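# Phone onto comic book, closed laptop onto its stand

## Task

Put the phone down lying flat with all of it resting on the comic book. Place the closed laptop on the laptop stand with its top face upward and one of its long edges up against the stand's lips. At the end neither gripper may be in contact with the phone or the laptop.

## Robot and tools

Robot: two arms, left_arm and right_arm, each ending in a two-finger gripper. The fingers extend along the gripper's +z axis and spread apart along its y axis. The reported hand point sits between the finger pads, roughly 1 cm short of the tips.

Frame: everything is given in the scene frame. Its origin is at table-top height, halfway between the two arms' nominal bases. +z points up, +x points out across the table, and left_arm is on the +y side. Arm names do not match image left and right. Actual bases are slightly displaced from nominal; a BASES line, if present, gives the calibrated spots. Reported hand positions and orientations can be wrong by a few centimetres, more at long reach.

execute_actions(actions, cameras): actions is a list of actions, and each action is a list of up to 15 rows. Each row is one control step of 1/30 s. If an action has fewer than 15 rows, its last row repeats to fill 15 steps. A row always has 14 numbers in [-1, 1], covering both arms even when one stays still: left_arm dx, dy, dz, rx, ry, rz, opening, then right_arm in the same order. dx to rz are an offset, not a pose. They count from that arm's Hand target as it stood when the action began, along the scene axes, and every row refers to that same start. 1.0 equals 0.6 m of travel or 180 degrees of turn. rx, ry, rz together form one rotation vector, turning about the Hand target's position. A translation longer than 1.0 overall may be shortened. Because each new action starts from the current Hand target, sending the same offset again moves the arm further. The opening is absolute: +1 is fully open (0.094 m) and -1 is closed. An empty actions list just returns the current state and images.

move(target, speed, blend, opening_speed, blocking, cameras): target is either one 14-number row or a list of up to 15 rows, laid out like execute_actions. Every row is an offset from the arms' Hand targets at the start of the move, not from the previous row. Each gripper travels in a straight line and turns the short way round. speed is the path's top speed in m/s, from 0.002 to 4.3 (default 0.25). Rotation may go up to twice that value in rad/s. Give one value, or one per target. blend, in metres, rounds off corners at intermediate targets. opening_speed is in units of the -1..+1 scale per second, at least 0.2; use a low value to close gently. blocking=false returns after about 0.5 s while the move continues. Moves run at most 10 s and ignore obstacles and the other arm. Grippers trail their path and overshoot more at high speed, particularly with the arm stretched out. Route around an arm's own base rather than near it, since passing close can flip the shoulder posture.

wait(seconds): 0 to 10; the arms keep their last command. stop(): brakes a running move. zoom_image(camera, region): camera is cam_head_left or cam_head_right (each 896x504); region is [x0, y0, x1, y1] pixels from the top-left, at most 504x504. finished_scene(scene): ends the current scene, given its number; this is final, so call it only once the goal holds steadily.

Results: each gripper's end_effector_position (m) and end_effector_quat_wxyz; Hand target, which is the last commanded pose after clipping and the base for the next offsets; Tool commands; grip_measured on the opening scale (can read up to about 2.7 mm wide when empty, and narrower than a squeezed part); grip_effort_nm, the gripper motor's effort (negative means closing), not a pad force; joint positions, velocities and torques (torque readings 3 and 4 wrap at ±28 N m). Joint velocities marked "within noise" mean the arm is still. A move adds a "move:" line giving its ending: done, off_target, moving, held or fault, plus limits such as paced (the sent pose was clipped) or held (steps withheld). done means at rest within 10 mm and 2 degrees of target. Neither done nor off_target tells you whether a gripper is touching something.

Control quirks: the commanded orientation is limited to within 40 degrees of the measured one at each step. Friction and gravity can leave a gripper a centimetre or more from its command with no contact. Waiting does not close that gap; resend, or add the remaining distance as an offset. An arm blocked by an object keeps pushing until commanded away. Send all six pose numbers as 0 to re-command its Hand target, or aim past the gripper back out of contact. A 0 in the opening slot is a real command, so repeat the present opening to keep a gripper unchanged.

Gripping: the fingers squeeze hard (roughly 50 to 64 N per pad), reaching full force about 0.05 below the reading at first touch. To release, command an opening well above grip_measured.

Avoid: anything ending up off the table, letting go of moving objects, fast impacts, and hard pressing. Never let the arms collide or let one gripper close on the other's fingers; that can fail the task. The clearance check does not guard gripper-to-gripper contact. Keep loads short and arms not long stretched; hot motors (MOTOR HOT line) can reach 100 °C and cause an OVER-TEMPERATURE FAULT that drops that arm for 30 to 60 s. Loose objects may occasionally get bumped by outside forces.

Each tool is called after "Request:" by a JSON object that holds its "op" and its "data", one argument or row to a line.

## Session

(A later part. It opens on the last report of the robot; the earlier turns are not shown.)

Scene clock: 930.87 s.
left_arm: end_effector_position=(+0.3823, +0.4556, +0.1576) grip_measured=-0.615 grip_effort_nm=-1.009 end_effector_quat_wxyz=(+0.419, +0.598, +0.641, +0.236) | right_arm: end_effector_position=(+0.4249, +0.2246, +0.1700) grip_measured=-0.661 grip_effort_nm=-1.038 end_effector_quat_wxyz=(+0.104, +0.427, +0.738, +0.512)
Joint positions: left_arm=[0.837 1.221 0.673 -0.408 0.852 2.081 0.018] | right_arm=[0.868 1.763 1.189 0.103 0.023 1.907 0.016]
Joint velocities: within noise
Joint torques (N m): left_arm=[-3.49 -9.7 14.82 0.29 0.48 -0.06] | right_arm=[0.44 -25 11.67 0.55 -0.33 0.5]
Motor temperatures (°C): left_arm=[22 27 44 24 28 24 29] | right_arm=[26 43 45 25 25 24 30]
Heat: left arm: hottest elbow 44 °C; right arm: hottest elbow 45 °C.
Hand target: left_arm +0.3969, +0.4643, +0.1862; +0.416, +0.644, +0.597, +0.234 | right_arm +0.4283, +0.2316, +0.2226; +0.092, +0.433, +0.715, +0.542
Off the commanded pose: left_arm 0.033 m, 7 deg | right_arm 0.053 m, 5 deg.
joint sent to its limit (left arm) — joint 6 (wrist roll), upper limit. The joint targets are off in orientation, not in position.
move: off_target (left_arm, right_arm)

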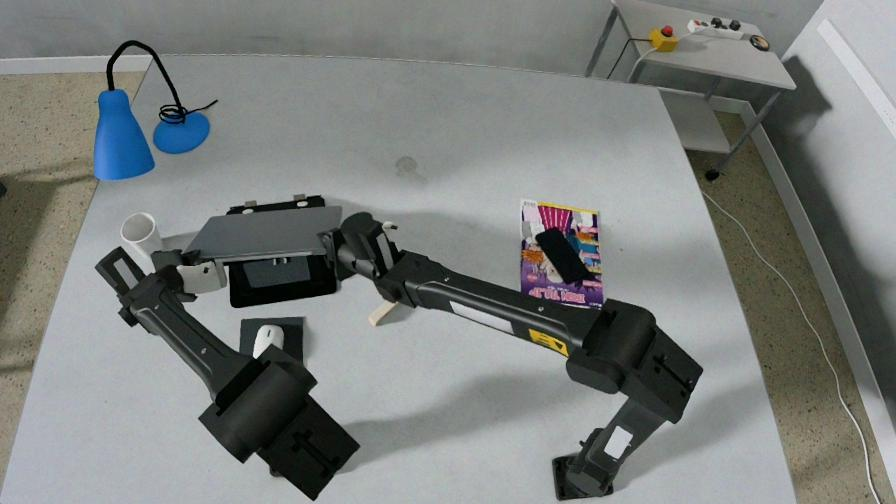

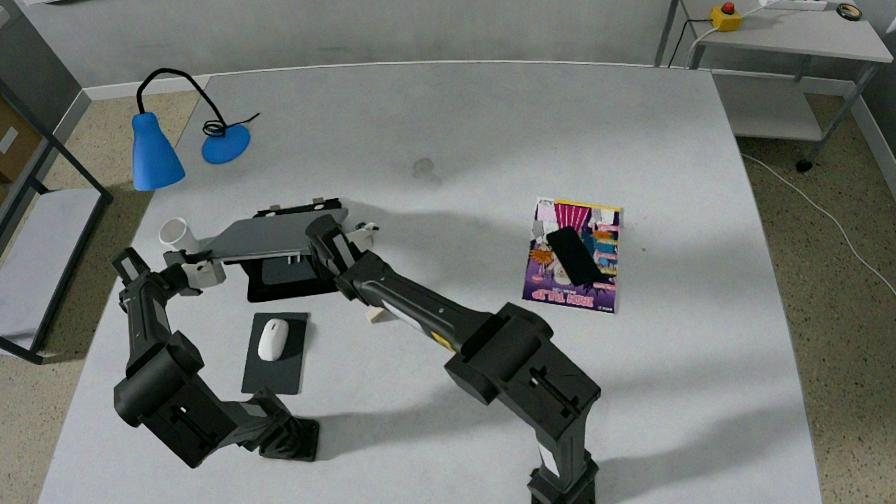

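Request:
{"op": "move", "data": {
  "target": [0.01,0,0.06,0,-0.04,0,-0.8,0.01,0,0.06,0,-0.04,0,-0.8],
  "speed": 0.06
}}

Request:
{"op": "zoom_image", "data": {
  "camera": "cam_head_left",
  "region": [130, 160, 370, 320]
}}

Scene clock: 935.03 s.
left_arm: end_effector_position=(+0.3838, +0.4494, +0.1635) grip_measured=-0.615 grip_effort_nm=-1.009 end_effector_quat_wxyz=(+0.439, +0.598, +0.629, +0.232) | right_arm: end_effector_position=(+0.4269, +0.2200, +0.1839) grip_measured=-0.662 grip_effort_nm=-1.038 end_effector_quat_wxyz=(+0.121, +0.423, +0.736, +0.515)
Joint positions: left_arm=[0.837 1.219 0.673 -0.408 0.899 2.081 0.018] | right_arm=[0.868 1.74 1.189 0.094 0.049 1.885 0.016]
Joint velocities: within noise
Joint torques (N m): left_arm=[-1.67 -12.63 16.43 1.65 2.27 -0.01] | right_arm=[0.73 -25.29 12.19 2.33 0.17 -0.11]
Motor temperatures (°C): left_arm=[22 27 45 24 29 24 29] | right_arm=[26 44 46 25 25 24 30]
Heat: left arm: hottest elbow 45 °C; right arm: hottest elbow 46 °C.
Hand target: left_arm +0.4029, +0.4643, +0.2221; +0.453, +0.628, +0.570, +0.274 | right_arm +0.4343, +0.2315, +0.2585; +0.137, +0.398, +0.708, +0.568
Off the commanded pose: left_arm 0.063 m, 9 deg | right_arm 0.076 m, 8 deg.
joint sent to its limit (left arm) — joint 6 (wrist roll), upper limit. The joint targets are off in position and orientation.
move: off_target (left_arm, right_arm)

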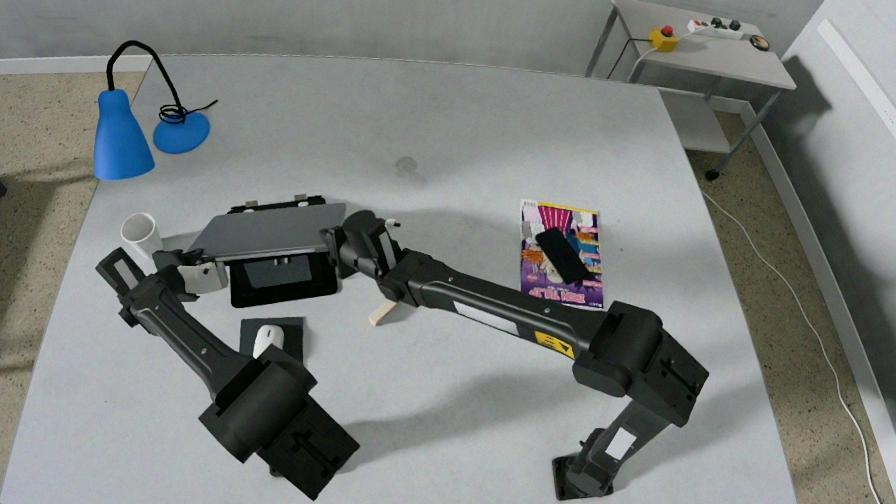

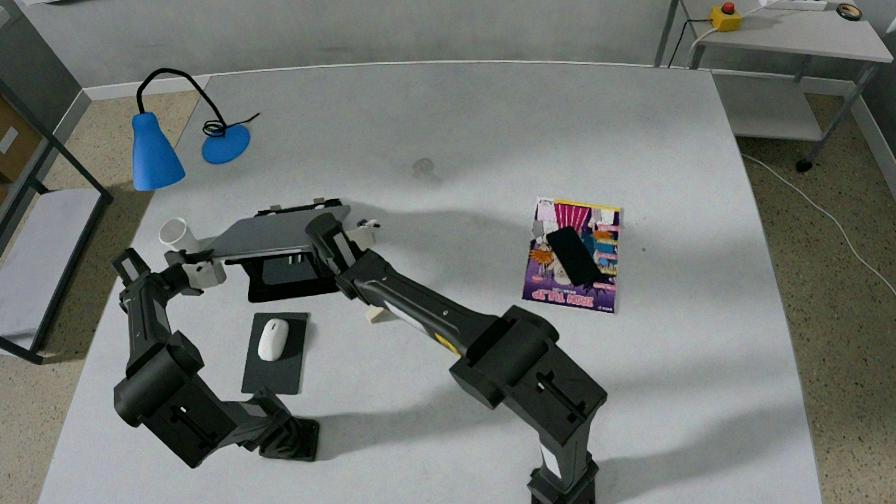

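Scaled by 2.100.

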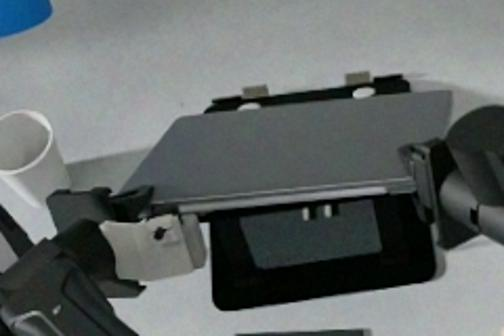

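Request:
{"op": "move", "data": {
  "target": [0,-0.015,-0.12,0,0.03,0.012,-0.8,0,-0.015,-0.15,0,0.03,0.012,-0.8],
  "speed": 0.05
}}

Request:
{"op": "zoom_image", "data": {
  "camera": "cam_head_left",
  "region": [130, 160, 370, 320]
}}

Request:
{"op": "zoom_image", "data": {
  "camera": "cam_head_right",
  "region": [130, 160, 370, 320]
}}

Scene clock: 940.50 s.
left_arm: end_effector_position=(+0.3955, +0.4502, +0.1487) grip_measured=-0.617 grip_effort_nm=-1.004 end_effector_quat_wxyz=(+0.425, +0.611, +0.621, +0.245) | right_arm: end_effector_position=(+0.4362, +0.2188, +0.1609) grip_measured=-0.662 grip_effort_nm=-1.043 end_effector_quat_wxyz=(+0.104, +0.418, +0.728, +0.533)
Joint positions: left_arm=[0.805 1.258 0.66 -0.319 0.859 2.081 0.018] | right_arm=[0.842 1.788 1.162 0.203 -0.009 1.894 0.016]
Joint velocities: within noise
Joint torques (N m): left_arm=[-2.26 -8.06 9.85 2.5 0.09 0] | right_arm=[0.32 -21.25 7.91 2.91 -0.91 0.19]
Motor temperatures (°C): left_arm=[22 27 46 24 30 24 29] | right_arm=[26 44 46 25 25 24 30]
Heat: left arm: hottest elbow 46 °C; right arm: hottest elbow 46 °C.
Hand target: left_arm +0.4030, +0.4553, +0.1501; +0.420, +0.630, +0.603, +0.253 | right_arm +0.4343, +0.2225, +0.1685; +0.093, +0.411, +0.721, +0.551
Off the commanded pose: left_arm 0.009 m, 3 deg | right_arm 0.009 m, 3 deg.
joint sent to its limit (left arm) — joint 6 (wrist roll), upper limit. The joint targets still meet the commanded pose.
move: off_target (left_arm, right_arm)

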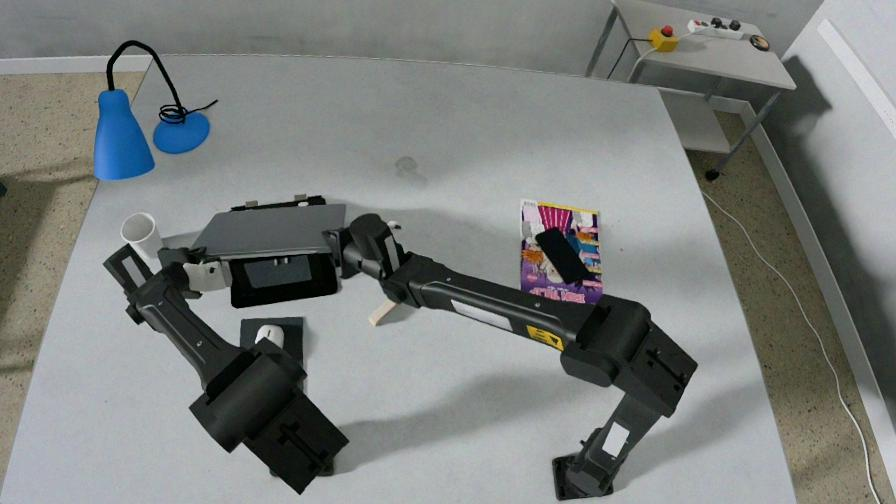

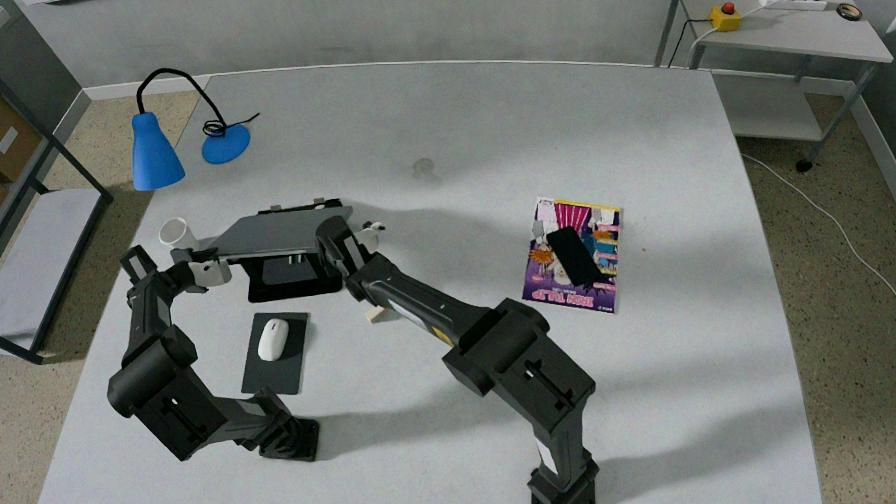

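Scaled by 2.100.

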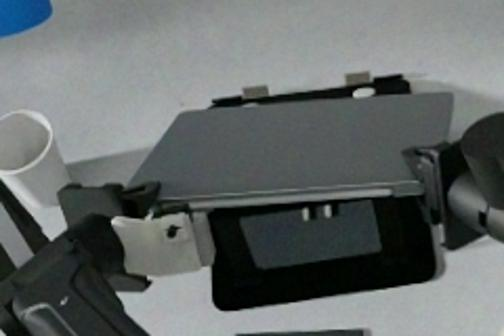

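Scaled by 2.100.

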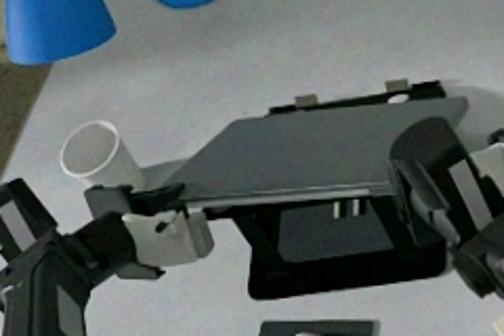

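Request:
{"op": "move", "data": {
  "target": [0,0,-0.04,0,-0.01,0.018,-0.8,0.015,0,-0.05,0,-0.01,0.018,-0.8],
  "speed": 0.04
}}

Request:
{"op": "zoom_image", "data": {
  "camera": "cam_head_left",
  "region": [130, 160, 370, 320]
}}

Request:
{"op": "zoom_image", "data": {
  "camera": "cam_head_right",
  "region": [130, 160, 370, 320]
}}

Scene clock: 944.57 s.
left_arm: end_effector_position=(+0.3999, +0.4523, +0.1339) grip_measured=-0.621 grip_effort_nm=-1.009 end_effector_quat_wxyz=(+0.432, +0.601, +0.619, +0.264) | right_arm: end_effector_position=(+0.4452, +0.2215, +0.1563) grip_measured=-0.662 grip_effort_nm=-1.038 end_effector_quat_wxyz=(+0.103, +0.377, +0.734, +0.556)
Joint positions: left_arm=[0.801 1.293 0.612 -0.162 0.86 2.024 0.018] | right_arm=[0.817 1.822 1.159 0.293 -0.085 1.83 0.016]
Joint velocities: within noise
Joint torques (N m): left_arm=[-1.85 -8 8.5 2.35 -0.37 0.16] | right_arm=[0.32 -18.9 7.12 3.17 -0.68 0.29]
Motor temperatures (°C): left_arm=[22 27 45 24 30 24 29] | right_arm=[26 44 46 25 25 24 30]
Heat: left arm: hottest elbow 45 °C; right arm: hottest elbow 46 °C.
Hand target: left_arm +0.4029, +0.4553, +0.1260; +0.422, +0.609, +0.613, +0.274 | right_arm +0.4433, +0.2226, +0.1385; +0.088, +0.381, +0.731, +0.559
Off the commanded pose: left_arm 0.009 m, 2 deg | right_arm 0.018 m, 2 deg.
move: off_target (right_arm)

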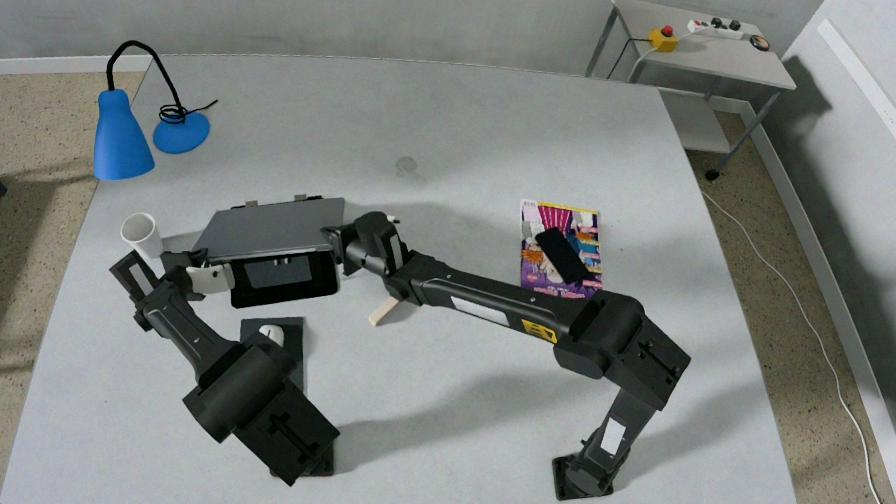

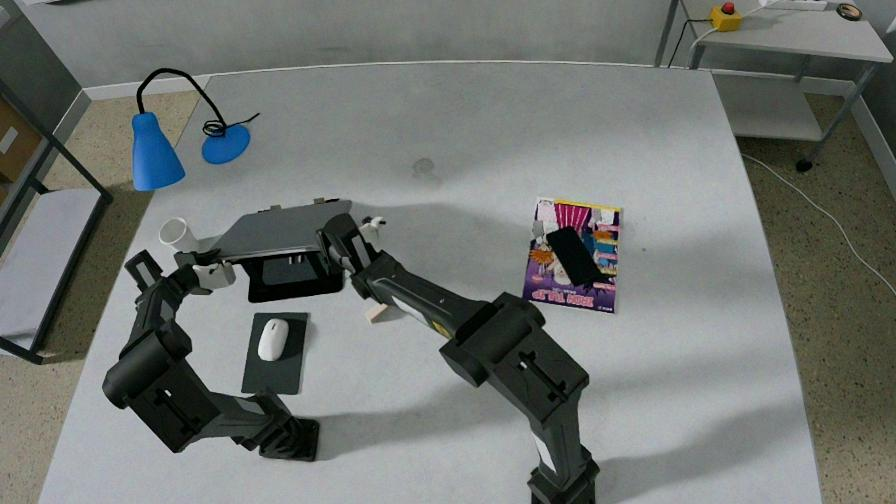

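Scaled by 2.100.

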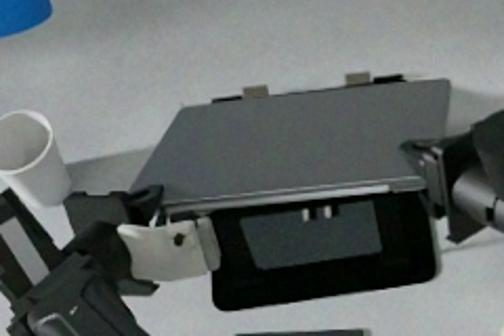

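Scaled by 2.100.

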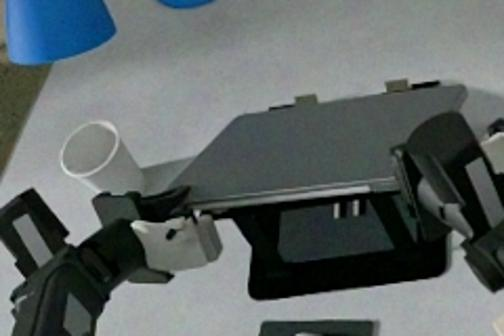

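Request:
{"op": "move", "data": {
  "target": [0,0,0,0,0,0,-0.25,0,0,0,0,0,0,-0.8],
  "speed": 0.04,
  "opening_speed": 0.25
}}

Request:
{"op": "zoom_image", "data": {
  "camera": "cam_head_left",
  "region": [130, 160, 370, 320]
}}

Scene clock: 951.73 s.
left_arm: end_effector_position=(+0.4015, +0.4562, +0.1301) grip_measured=-0.253 grip_effort_nm=0.125 end_effector_quat_wxyz=(+0.424, +0.604, +0.618, +0.272) | right_arm: end_effector_position=(+0.4457, +0.2210, +0.1565) grip_measured=-0.662 grip_effort_nm=-1.038 end_effector_quat_wxyz=(+0.103, +0.377, +0.734, +0.556)
Joint positions: left_arm=[0.8 1.305 0.612 -0.143 0.844 2.035 0.035] | right_arm=[0.815 1.822 1.159 0.293 -0.087 1.829 0.016]
Joint velocities: within noise
Joint torques (N m): left_arm=[-2.26 -8.29 8.39 1.89 0.26 0.01] | right_arm=[0.44 -18.9 7.1 3.08 -0.6 0.32]
Motor temperatures (°C): left_arm=[22 26 44 24 29 24 29] | right_arm=[26 43 45 25 25 24 30]
Heat: left arm: hottest elbow 44 °C; right arm: hottest elbow 45 °C.
Hand target: left_arm +0.4030, +0.4553, +0.1261; +0.422, +0.609, +0.613, +0.274 | right_arm +0.4434, +0.2225, +0.1388; +0.088, +0.381, +0.730, +0.560
Off the commanded pose: left_arm 0.004 m, 1 deg | right_arm 0.018 m, 2 deg.
move: off_target (right_arm)

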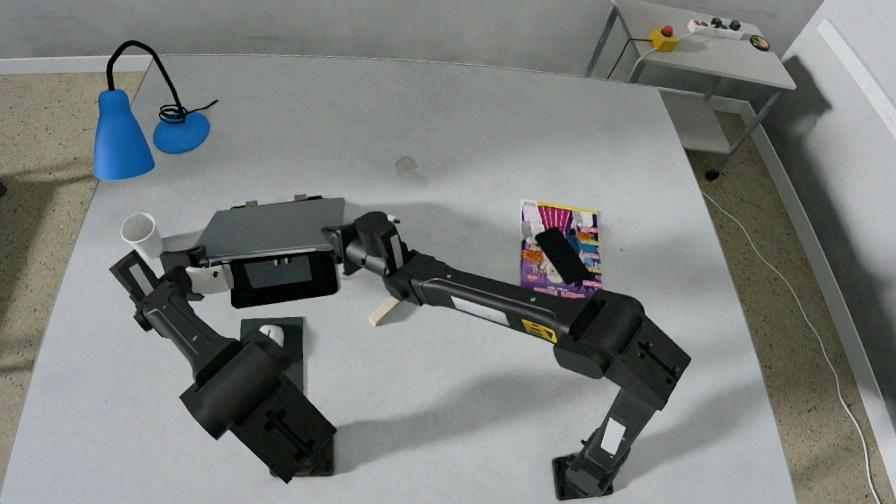

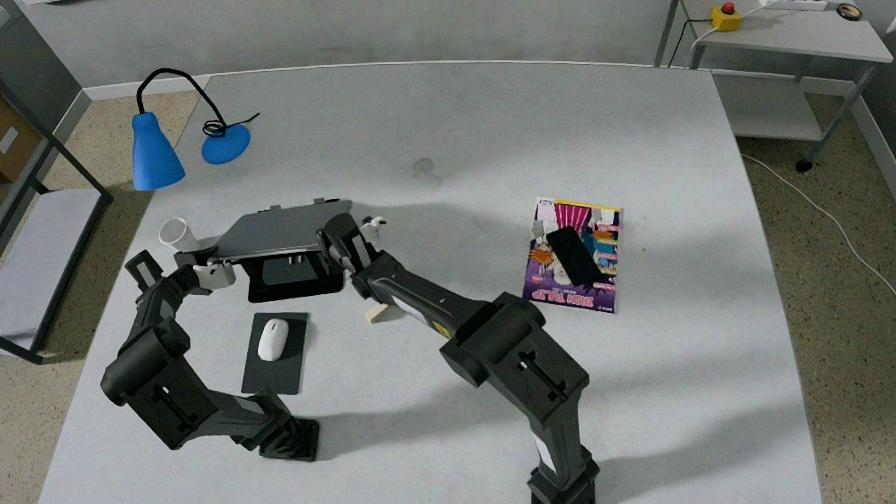

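Scaled by 2.100.

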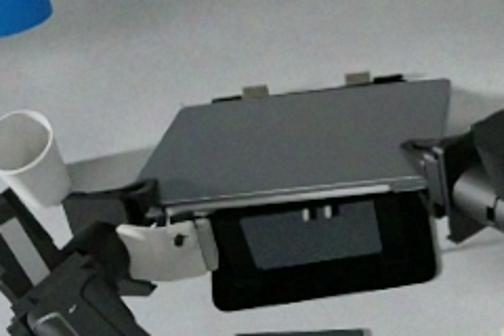

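Request:
{"op": "move", "data": {
  "target": [
    [-0.17,0.02,0.098,0,0,0,-0.25,0,0,0,0,0,0,-0.8],
    [-0.22,-0.05,0.2,0,0,0,-0.25,0,0,0,0,0,0,-0.8]
  ],
  "speed": [0.08,0.2]
}}

Request:
{"op": "zoom_image", "data": {
  "camera": "cam_head_left",
  "region": [130, 160, 370, 320]
}}

Request:
{"op": "zoom_image", "data": {
  "camera": "cam_head_right",
  "region": [130, 160, 370, 320]
}}

Scene clock: 958.07 s.
left_arm: end_effector_position=(+0.2724, +0.4178, +0.2279) grip_measured=-0.252 grip_effort_nm=0.125 end_effector_quat_wxyz=(+0.430, +0.520, +0.670, +0.309) | right_arm: end_effector_position=(+0.4457, +0.2210, +0.1565) grip_measured=-0.662 grip_effort_nm=-1.038 end_effector_quat_wxyz=(+0.103, +0.377, +0.734, +0.556)
Joint positions: left_arm=[1.094 0.707 0.529 -0.708 0.968 2.072 0.035] | right_arm=[0.815 1.822 1.159 0.293 -0.087 1.829 0.016]
Joint velocities: within noise
Joint torques (N m): left_arm=[-0.62 -4.37 14.09 0.66 0.32 0.03] | right_arm=[0.5 -18.84 7.12 3.07 -0.59 0.32]
Motor temperatures (°C): left_arm=[22 26 44 24 29 24 29] | right_arm=[26 42 45 26 25 24 30]
Heat: left arm: hottest elbow 44 °C; right arm: hottest elbow 45 °C.
Hand target: left_arm +0.2710, +0.4253, +0.2461; +0.422, +0.608, +0.613, +0.274 | right_arm +0.4434, +0.2225, +0.1388; +0.088, +0.381, +0.730, +0.560
Off the commanded pose: left_arm 0.020 m, 13 deg | right_arm 0.018 m, 2 deg.
joint sent to its limit (left arm) — joint 6 (wrist roll), upper limit. The joint targets are off in orientation, not in position.
move: off_target (left_arm, right_arm)

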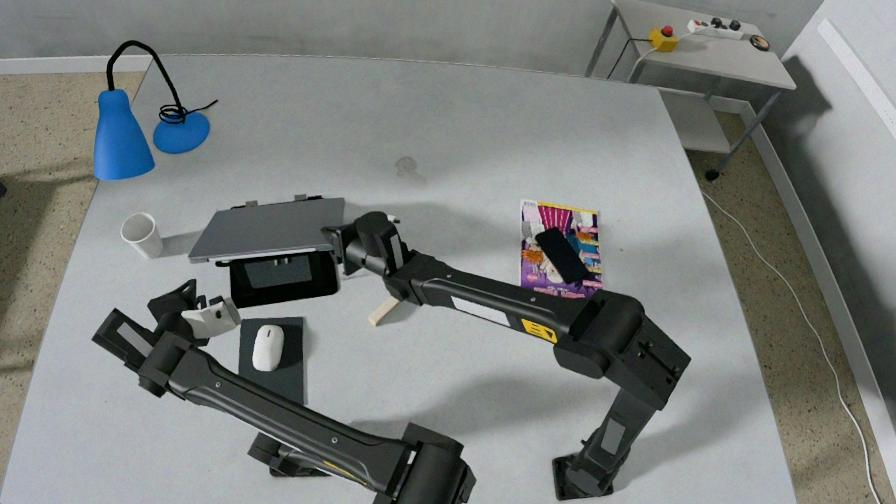

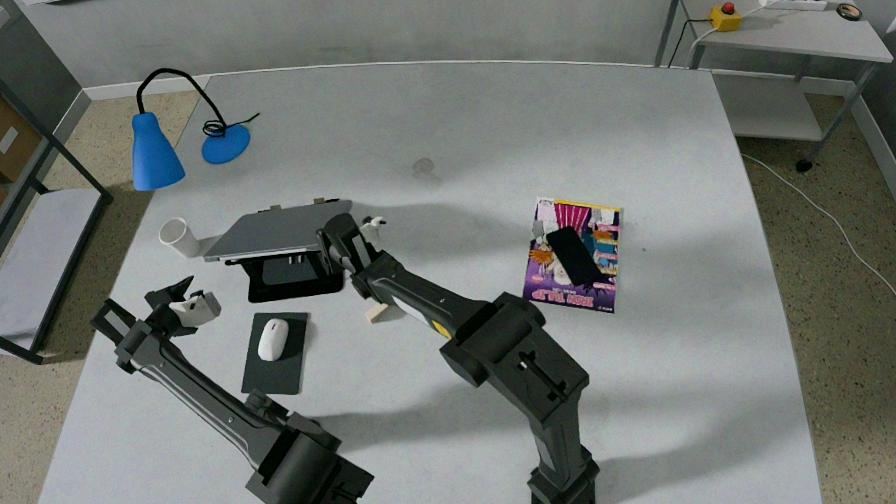

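Scaled by 2.100.

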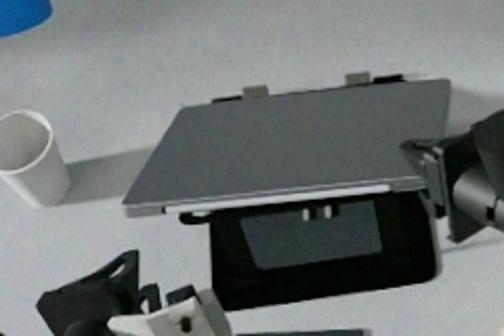

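Scaled by 2.100.

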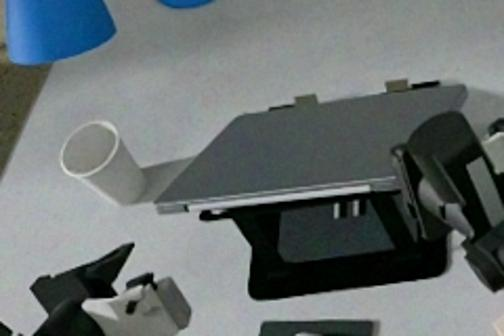

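Request:
{"op": "move", "data": {
  "target": [0,0,0,0,0,0,-0.25,0.05,0.004,-0.02,0,0,0,-0.8],
  "speed": 0.05
}}

Request:
{"op": "zoom_image", "data": {
  "camera": "cam_head_left",
  "region": [130, 160, 370, 320]
}}

Scene clock: 962.17 s.
left_arm: end_effector_position=(+0.2723, +0.4179, +0.2278) grip_measured=-0.252 grip_effort_nm=0.129 end_effector_quat_wxyz=(+0.429, +0.520, +0.670, +0.309) | right_arm: end_effector_position=(+0.4692, +0.2065, +0.1326) grip_measured=-0.662 grip_effort_nm=-1.038 end_effector_quat_wxyz=(+0.097, +0.383, +0.732, +0.555)
Joint positions: left_arm=[1.094 0.706 0.529 -0.708 0.966 2.073 0.035] | right_arm=[0.766 1.874 1.164 0.334 -0.133 1.827 0.016]
Joint velocities: within noise
Joint torques (N m): left_arm=[-0.91 -3.49 14.19 0.91 0.33 -0.01] | right_arm=[1.26 -19.02 10.93 1.8 -0.16 0.22]
Motor temperatures (°C): left_arm=[22 26 44 24 29 24 29] | right_arm=[26 42 45 26 25 24 30]
Heat: left arm: hottest elbow 44 °C; right arm: hottest elbow 45 °C.
Hand target: left_arm +0.2709, +0.4253, +0.2461; +0.422, +0.609, +0.613, +0.274 | right_arm +0.4732, +0.2249, +0.1264; +0.088, +0.381, +0.731, +0.559
Off the commanded pose: left_arm 0.020 m, 13 deg | right_arm 0.020 m, 1 deg.
joint sent to its limit (left arm) — joint 6 (wrist roll), upper limit. The joint targets are off in orientation, not in position.
move: off_target (left_arm, right_arm)

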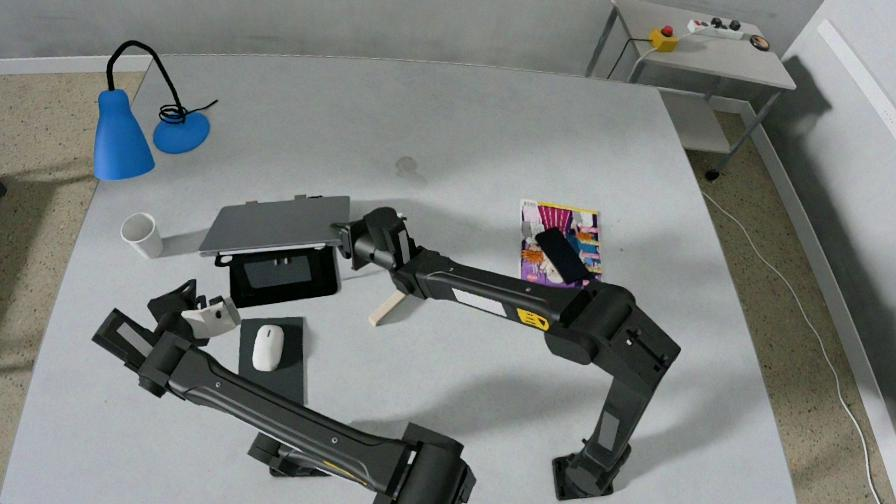

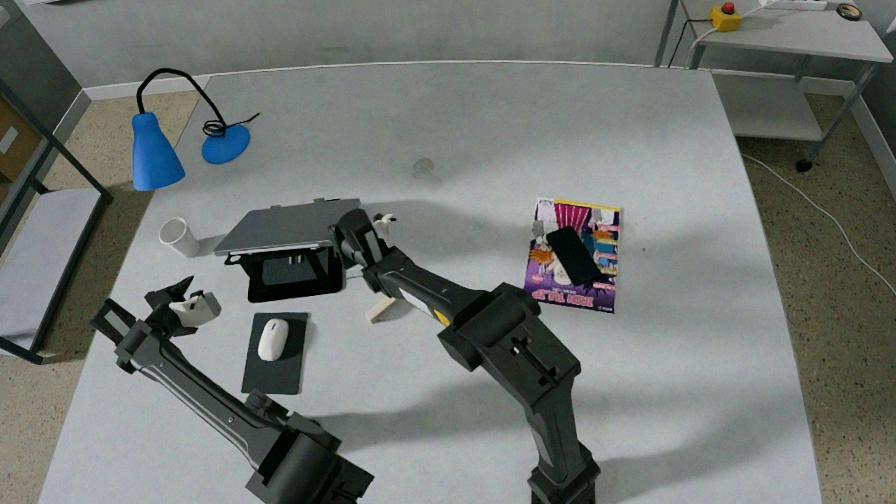

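Scaled by 2.100.

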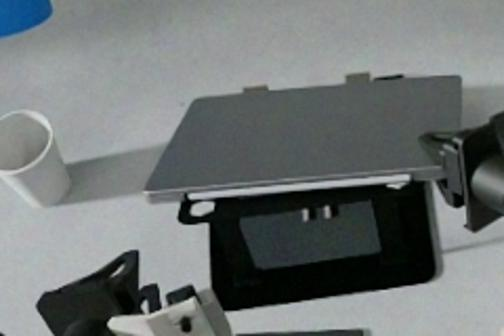

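Request:
{"op": "move", "data": {
  "target": [0,0,0,0,0,0,-0.25,0.045,-0.012,-0.028,0,0,0.012,-0.8],
  "speed": 0.05
}}

Request:
{"op": "zoom_image", "data": {
  "camera": "cam_head_left",
  "region": [130, 160, 370, 320]
}}

Scene clock: 967.50 s.
left_arm: end_effector_position=(+0.2722, +0.4180, +0.2276) grip_measured=-0.252 grip_effort_nm=0.125 end_effector_quat_wxyz=(+0.429, +0.520, +0.671, +0.309) | right_arm: end_effector_position=(+0.4873, +0.2058, +0.1199) grip_measured=-0.662 grip_effort_nm=-1.038 end_effector_quat_wxyz=(+0.078, +0.371, +0.736, +0.561)
Joint positions: left_arm=[1.094 0.706 0.529 -0.708 0.965 2.073 0.035] | right_arm=[0.729 1.926 1.201 0.35 -0.215 1.816 0.016]
Joint velocities: within noise
Joint torques (N m): left_arm=[-0.85 -4.25 13.89 0.72 0.35 0.02] | right_arm=[0.32 -18.49 11.48 1.52 -0.21 0.02]
Motor temperatures (°C): left_arm=[22 26 44 24 28 24 29] | right_arm=[26 42 46 25 25 24 30]
Heat: left arm: hottest elbow 44 °C; right arm: hottest elbow 46 °C.
Hand target: left_arm +0.2709, +0.4253, +0.2461; +0.422, +0.609, +0.613, +0.274 | right_arm +0.5002, +0.2177, +0.1097; +0.078, +0.368, +0.738, +0.561
Off the commanded pose: left_arm 0.020 m, 13 deg | right_arm 0.020 m, 0 deg.
joint sent to its limit (left arm) — joint 6 (wrist roll), upper limit. The joint targets are off in orientation, not in position.
move: off_target (left_arm, right_arm)

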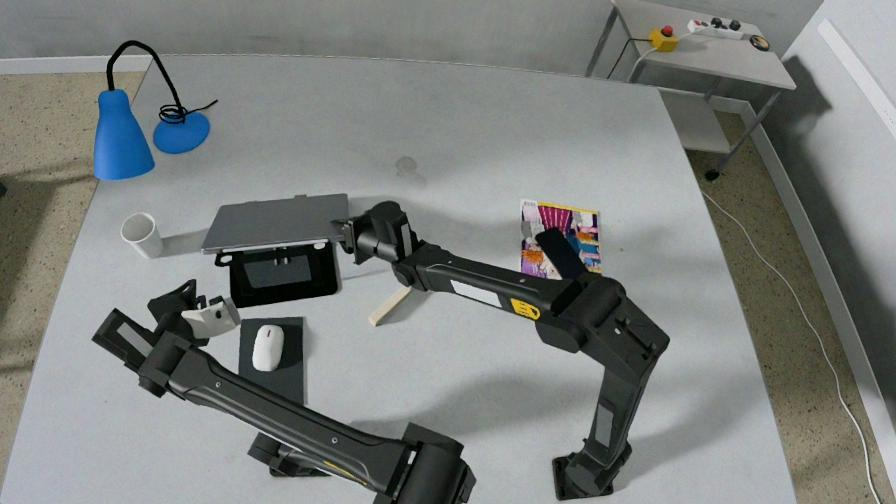

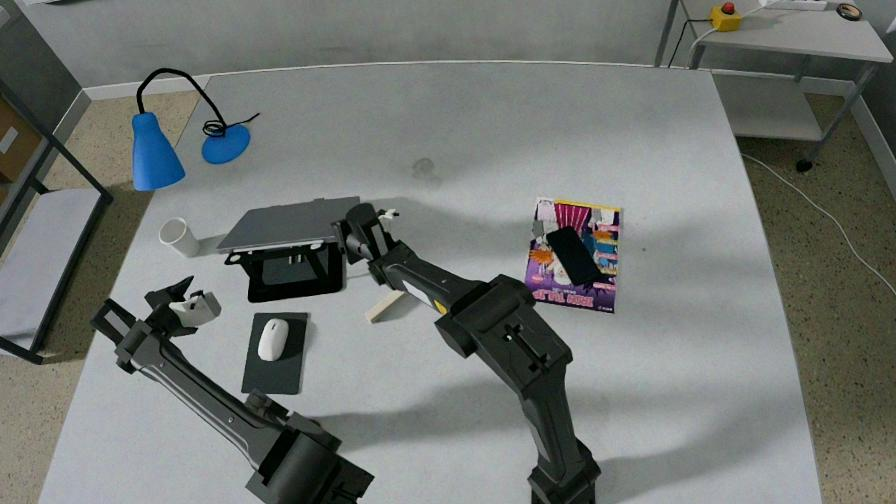

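Scaled by 2.100.

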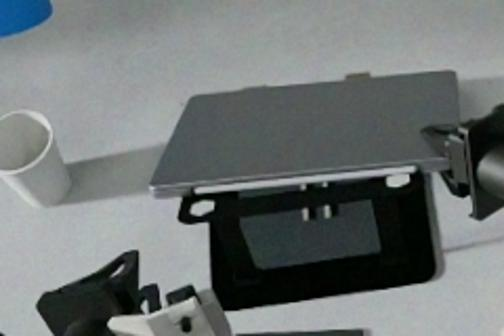

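Request:
{"op": "move", "data": {
  "target": [0,0,0,0,0,0,-0.25,0.045,0.0,-0.025,0,0,0.006,-0.8],
  "speed": 0.05
}}

Request:
{"op": "zoom_image", "data": {
  "camera": "cam_head_left",
  "region": [130, 160, 370, 320]
}}

Request:
{"op": "zoom_image", "data": {
  "camera": "cam_head_left",
  "region": [220, 180, 320, 220]
}}

Scene clock: 971.70 s.
left_arm: end_effector_position=(+0.2722, +0.4180, +0.2276) grip_measured=-0.252 grip_effort_nm=0.129 end_effector_quat_wxyz=(+0.429, +0.520, +0.671, +0.309) | right_arm: end_effector_position=(+0.5059, +0.2081, +0.1110) grip_measured=-0.662 grip_effort_nm=-1.038 end_effector_quat_wxyz=(+0.067, +0.360, +0.739, +0.565)
Joint positions: left_arm=[1.094 0.706 0.529 -0.708 0.965 2.073 0.035] | right_arm=[0.702 1.976 1.252 0.35 -0.273 1.801 0.016]
Joint velocities: within noise
Joint torques (N m): left_arm=[-0.21 -4.13 13.94 0.8 0.39 0.01] | right_arm=[-0.21 -17.96 12.41 1.37 0.06 -0.03]
Motor temperatures (°C): left_arm=[22 26 44 24 28 24 29] | right_arm=[26 42 45 25 25 24 30]
Heat: left arm: hottest elbow 44 °C; right arm: hottest elbow 45 °C.
Hand target: left_arm +0.2710, +0.4253, +0.2461; +0.422, +0.609, +0.613, +0.274 | right_arm +0.5272, +0.2177, +0.0945; +0.072, +0.361, +0.741, +0.562
Off the commanded pose: left_arm 0.020 m, 13 deg | right_arm 0.029 m, 1 deg.
joint sent to its limit (left arm) — joint 6 (wrist roll), upper limit. The joint targets are off in orientation, not in position.
move: off_target (left_arm, right_arm)

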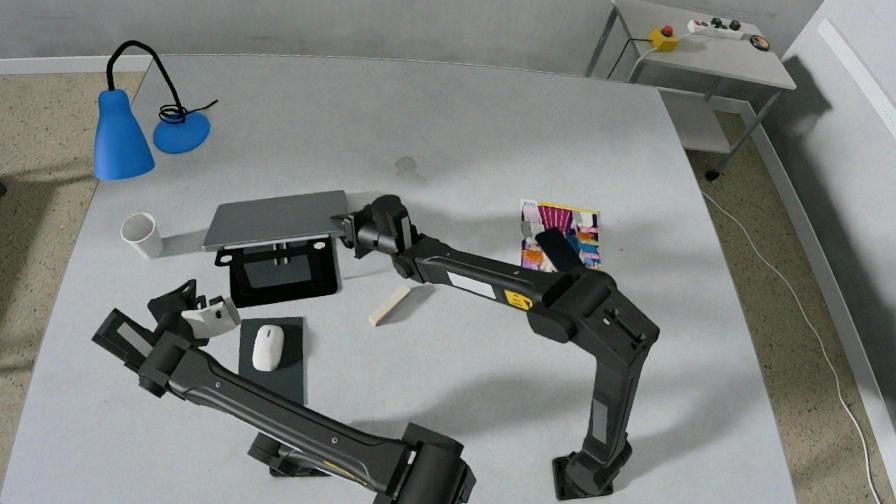

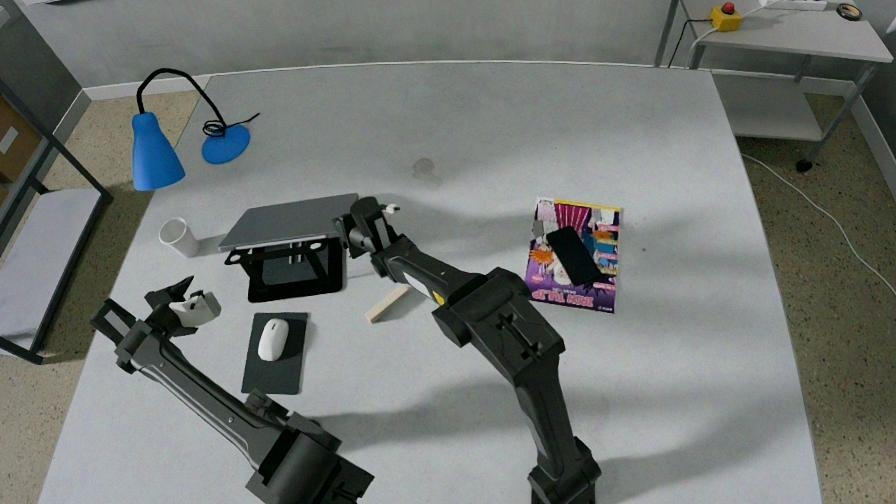

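Scaled by 2.100.

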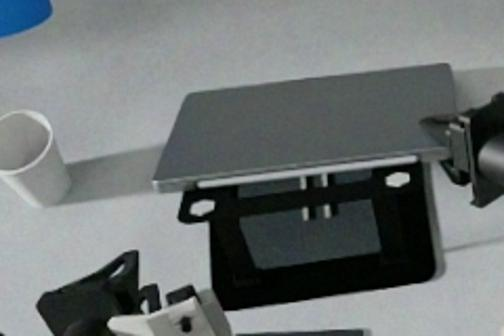

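Scaled by 5.040.

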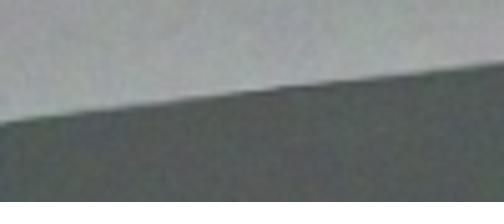

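Request:
{"op": "move", "data": {
  "target": [0,0,0,0,0,0,-0.25,0.035,0.0,-0.018,0,0,0.002,-0.8],
  "speed": 0.05
}}

Request:
{"op": "zoom_image", "data": {
  "camera": "cam_head_left",
  "region": [130, 160, 370, 320]
}}

Request:
{"op": "zoom_image", "data": {
  "camera": "cam_head_right",
  "region": [130, 160, 370, 320]
}}

Scene clock: 980.10 s.
left_arm: end_effector_position=(+0.2722, +0.4181, +0.2277) grip_measured=-0.252 grip_effort_nm=0.125 end_effector_quat_wxyz=(+0.429, +0.520, +0.671, +0.310) | right_arm: end_effector_position=(+0.5209, +0.2112, +0.1083) grip_measured=-0.662 grip_effort_nm=-1.038 end_effector_quat_wxyz=(+0.058, +0.350, +0.740, +0.572)
Joint positions: left_arm=[1.094 0.706 0.529 -0.708 0.965 2.073 0.035] | right_arm=[0.682 2.013 1.297 0.35 -0.319 1.791 0.016]
Joint velocities: within noise
Joint torques (N m): left_arm=[-0.44 -3.66 13.93 0.8 0.37 0.04] | right_arm=[-0.44 -17.73 12.79 1.14 0.67 -0.05]
Motor temperatures (°C): left_arm=[22 26 44 24 28 24 28] | right_arm=[26 41 45 25 25 24 30]
Heat: left arm: hottest elbow 44 °C; right arm: hottest elbow 45 °C.
Hand target: left_arm +0.2709, +0.4253, +0.2461; +0.422, +0.609, +0.613, +0.274 | right_arm +0.5483, +0.2178, +0.0840; +0.071, +0.358, +0.742, +0.562
Off the commanded pose: left_arm 0.020 m, 13 deg | right_arm 0.037 m, 2 deg.
joint sent to its limit (left arm) — joint 6 (wrist roll), upper limit. The joint targets are off in orientation, not in position.
move: off_target (left_arm, right_arm)

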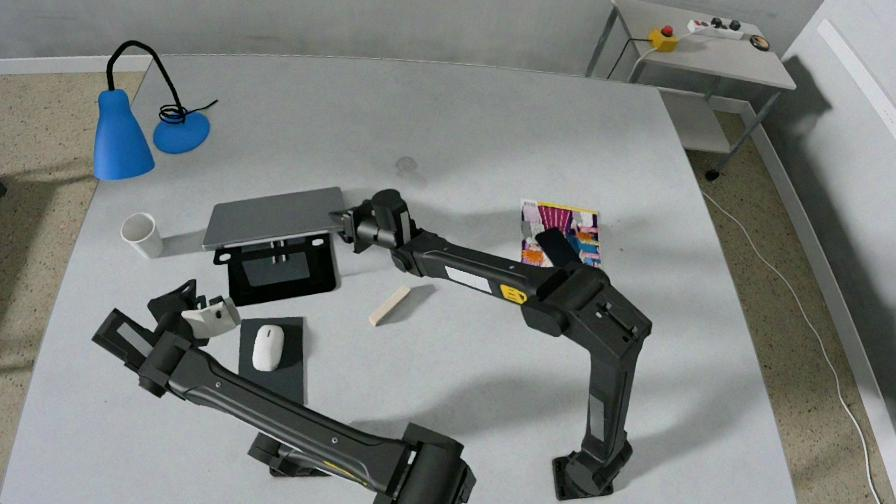

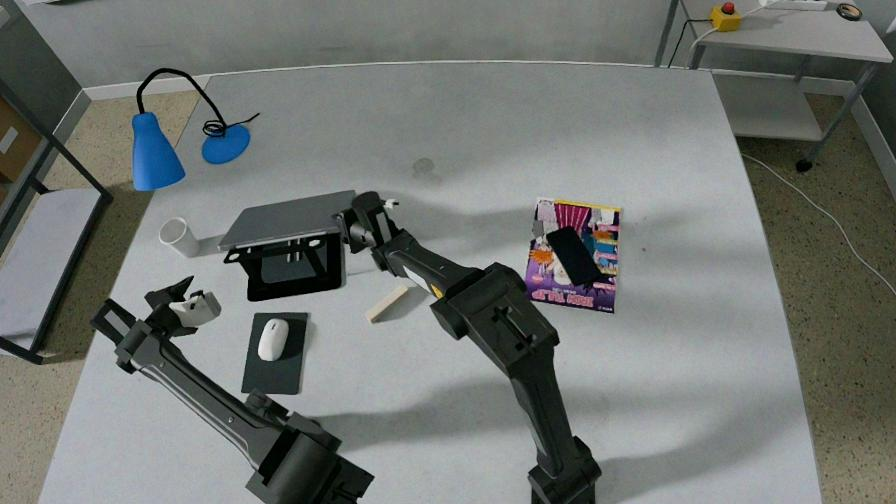

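Scaled by 2.100.

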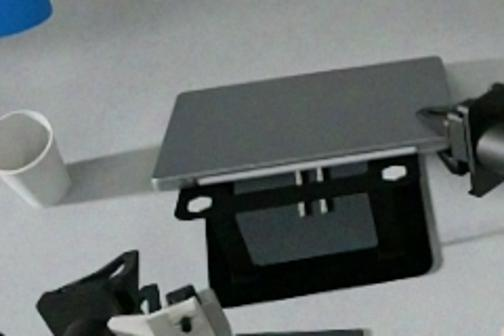

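Scaled by 2.100.

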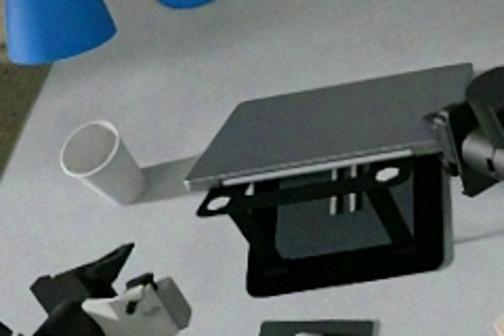

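Request:
{"op": "zoom_image", "data": {
  "camera": "cam_head_left",
  "region": [290, 170, 390, 270]
}}

Request:
{"op": "zoom_image", "data": {
  "camera": "cam_head_right",
  "region": [290, 170, 390, 270]
}}

Request:
{"op": "zoom_image", "data": {
  "camera": "cam_head_right",
  "region": [200, 170, 300, 270]
}}

Scaled by 5.040.

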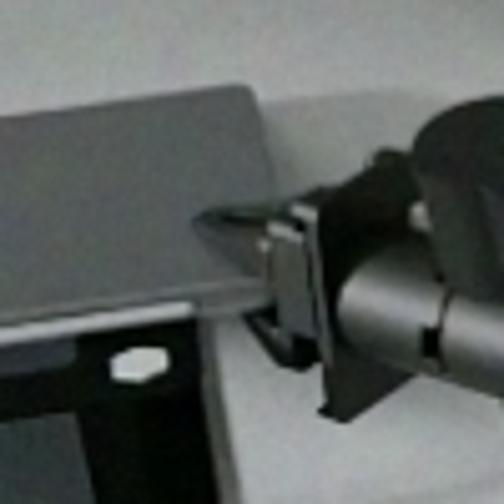

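Scaled by 5.040.

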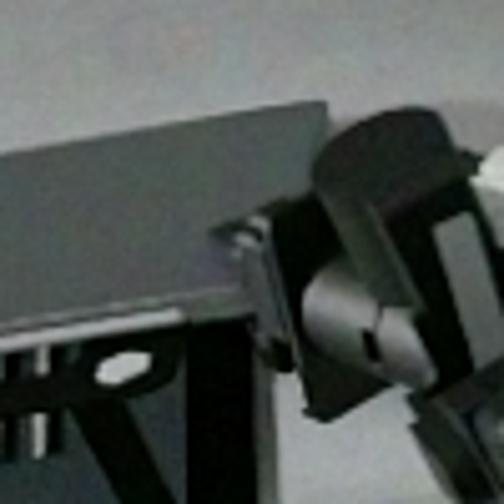

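Scaled by 5.040.

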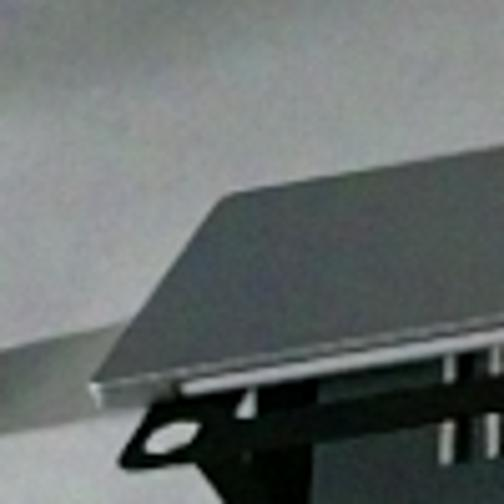

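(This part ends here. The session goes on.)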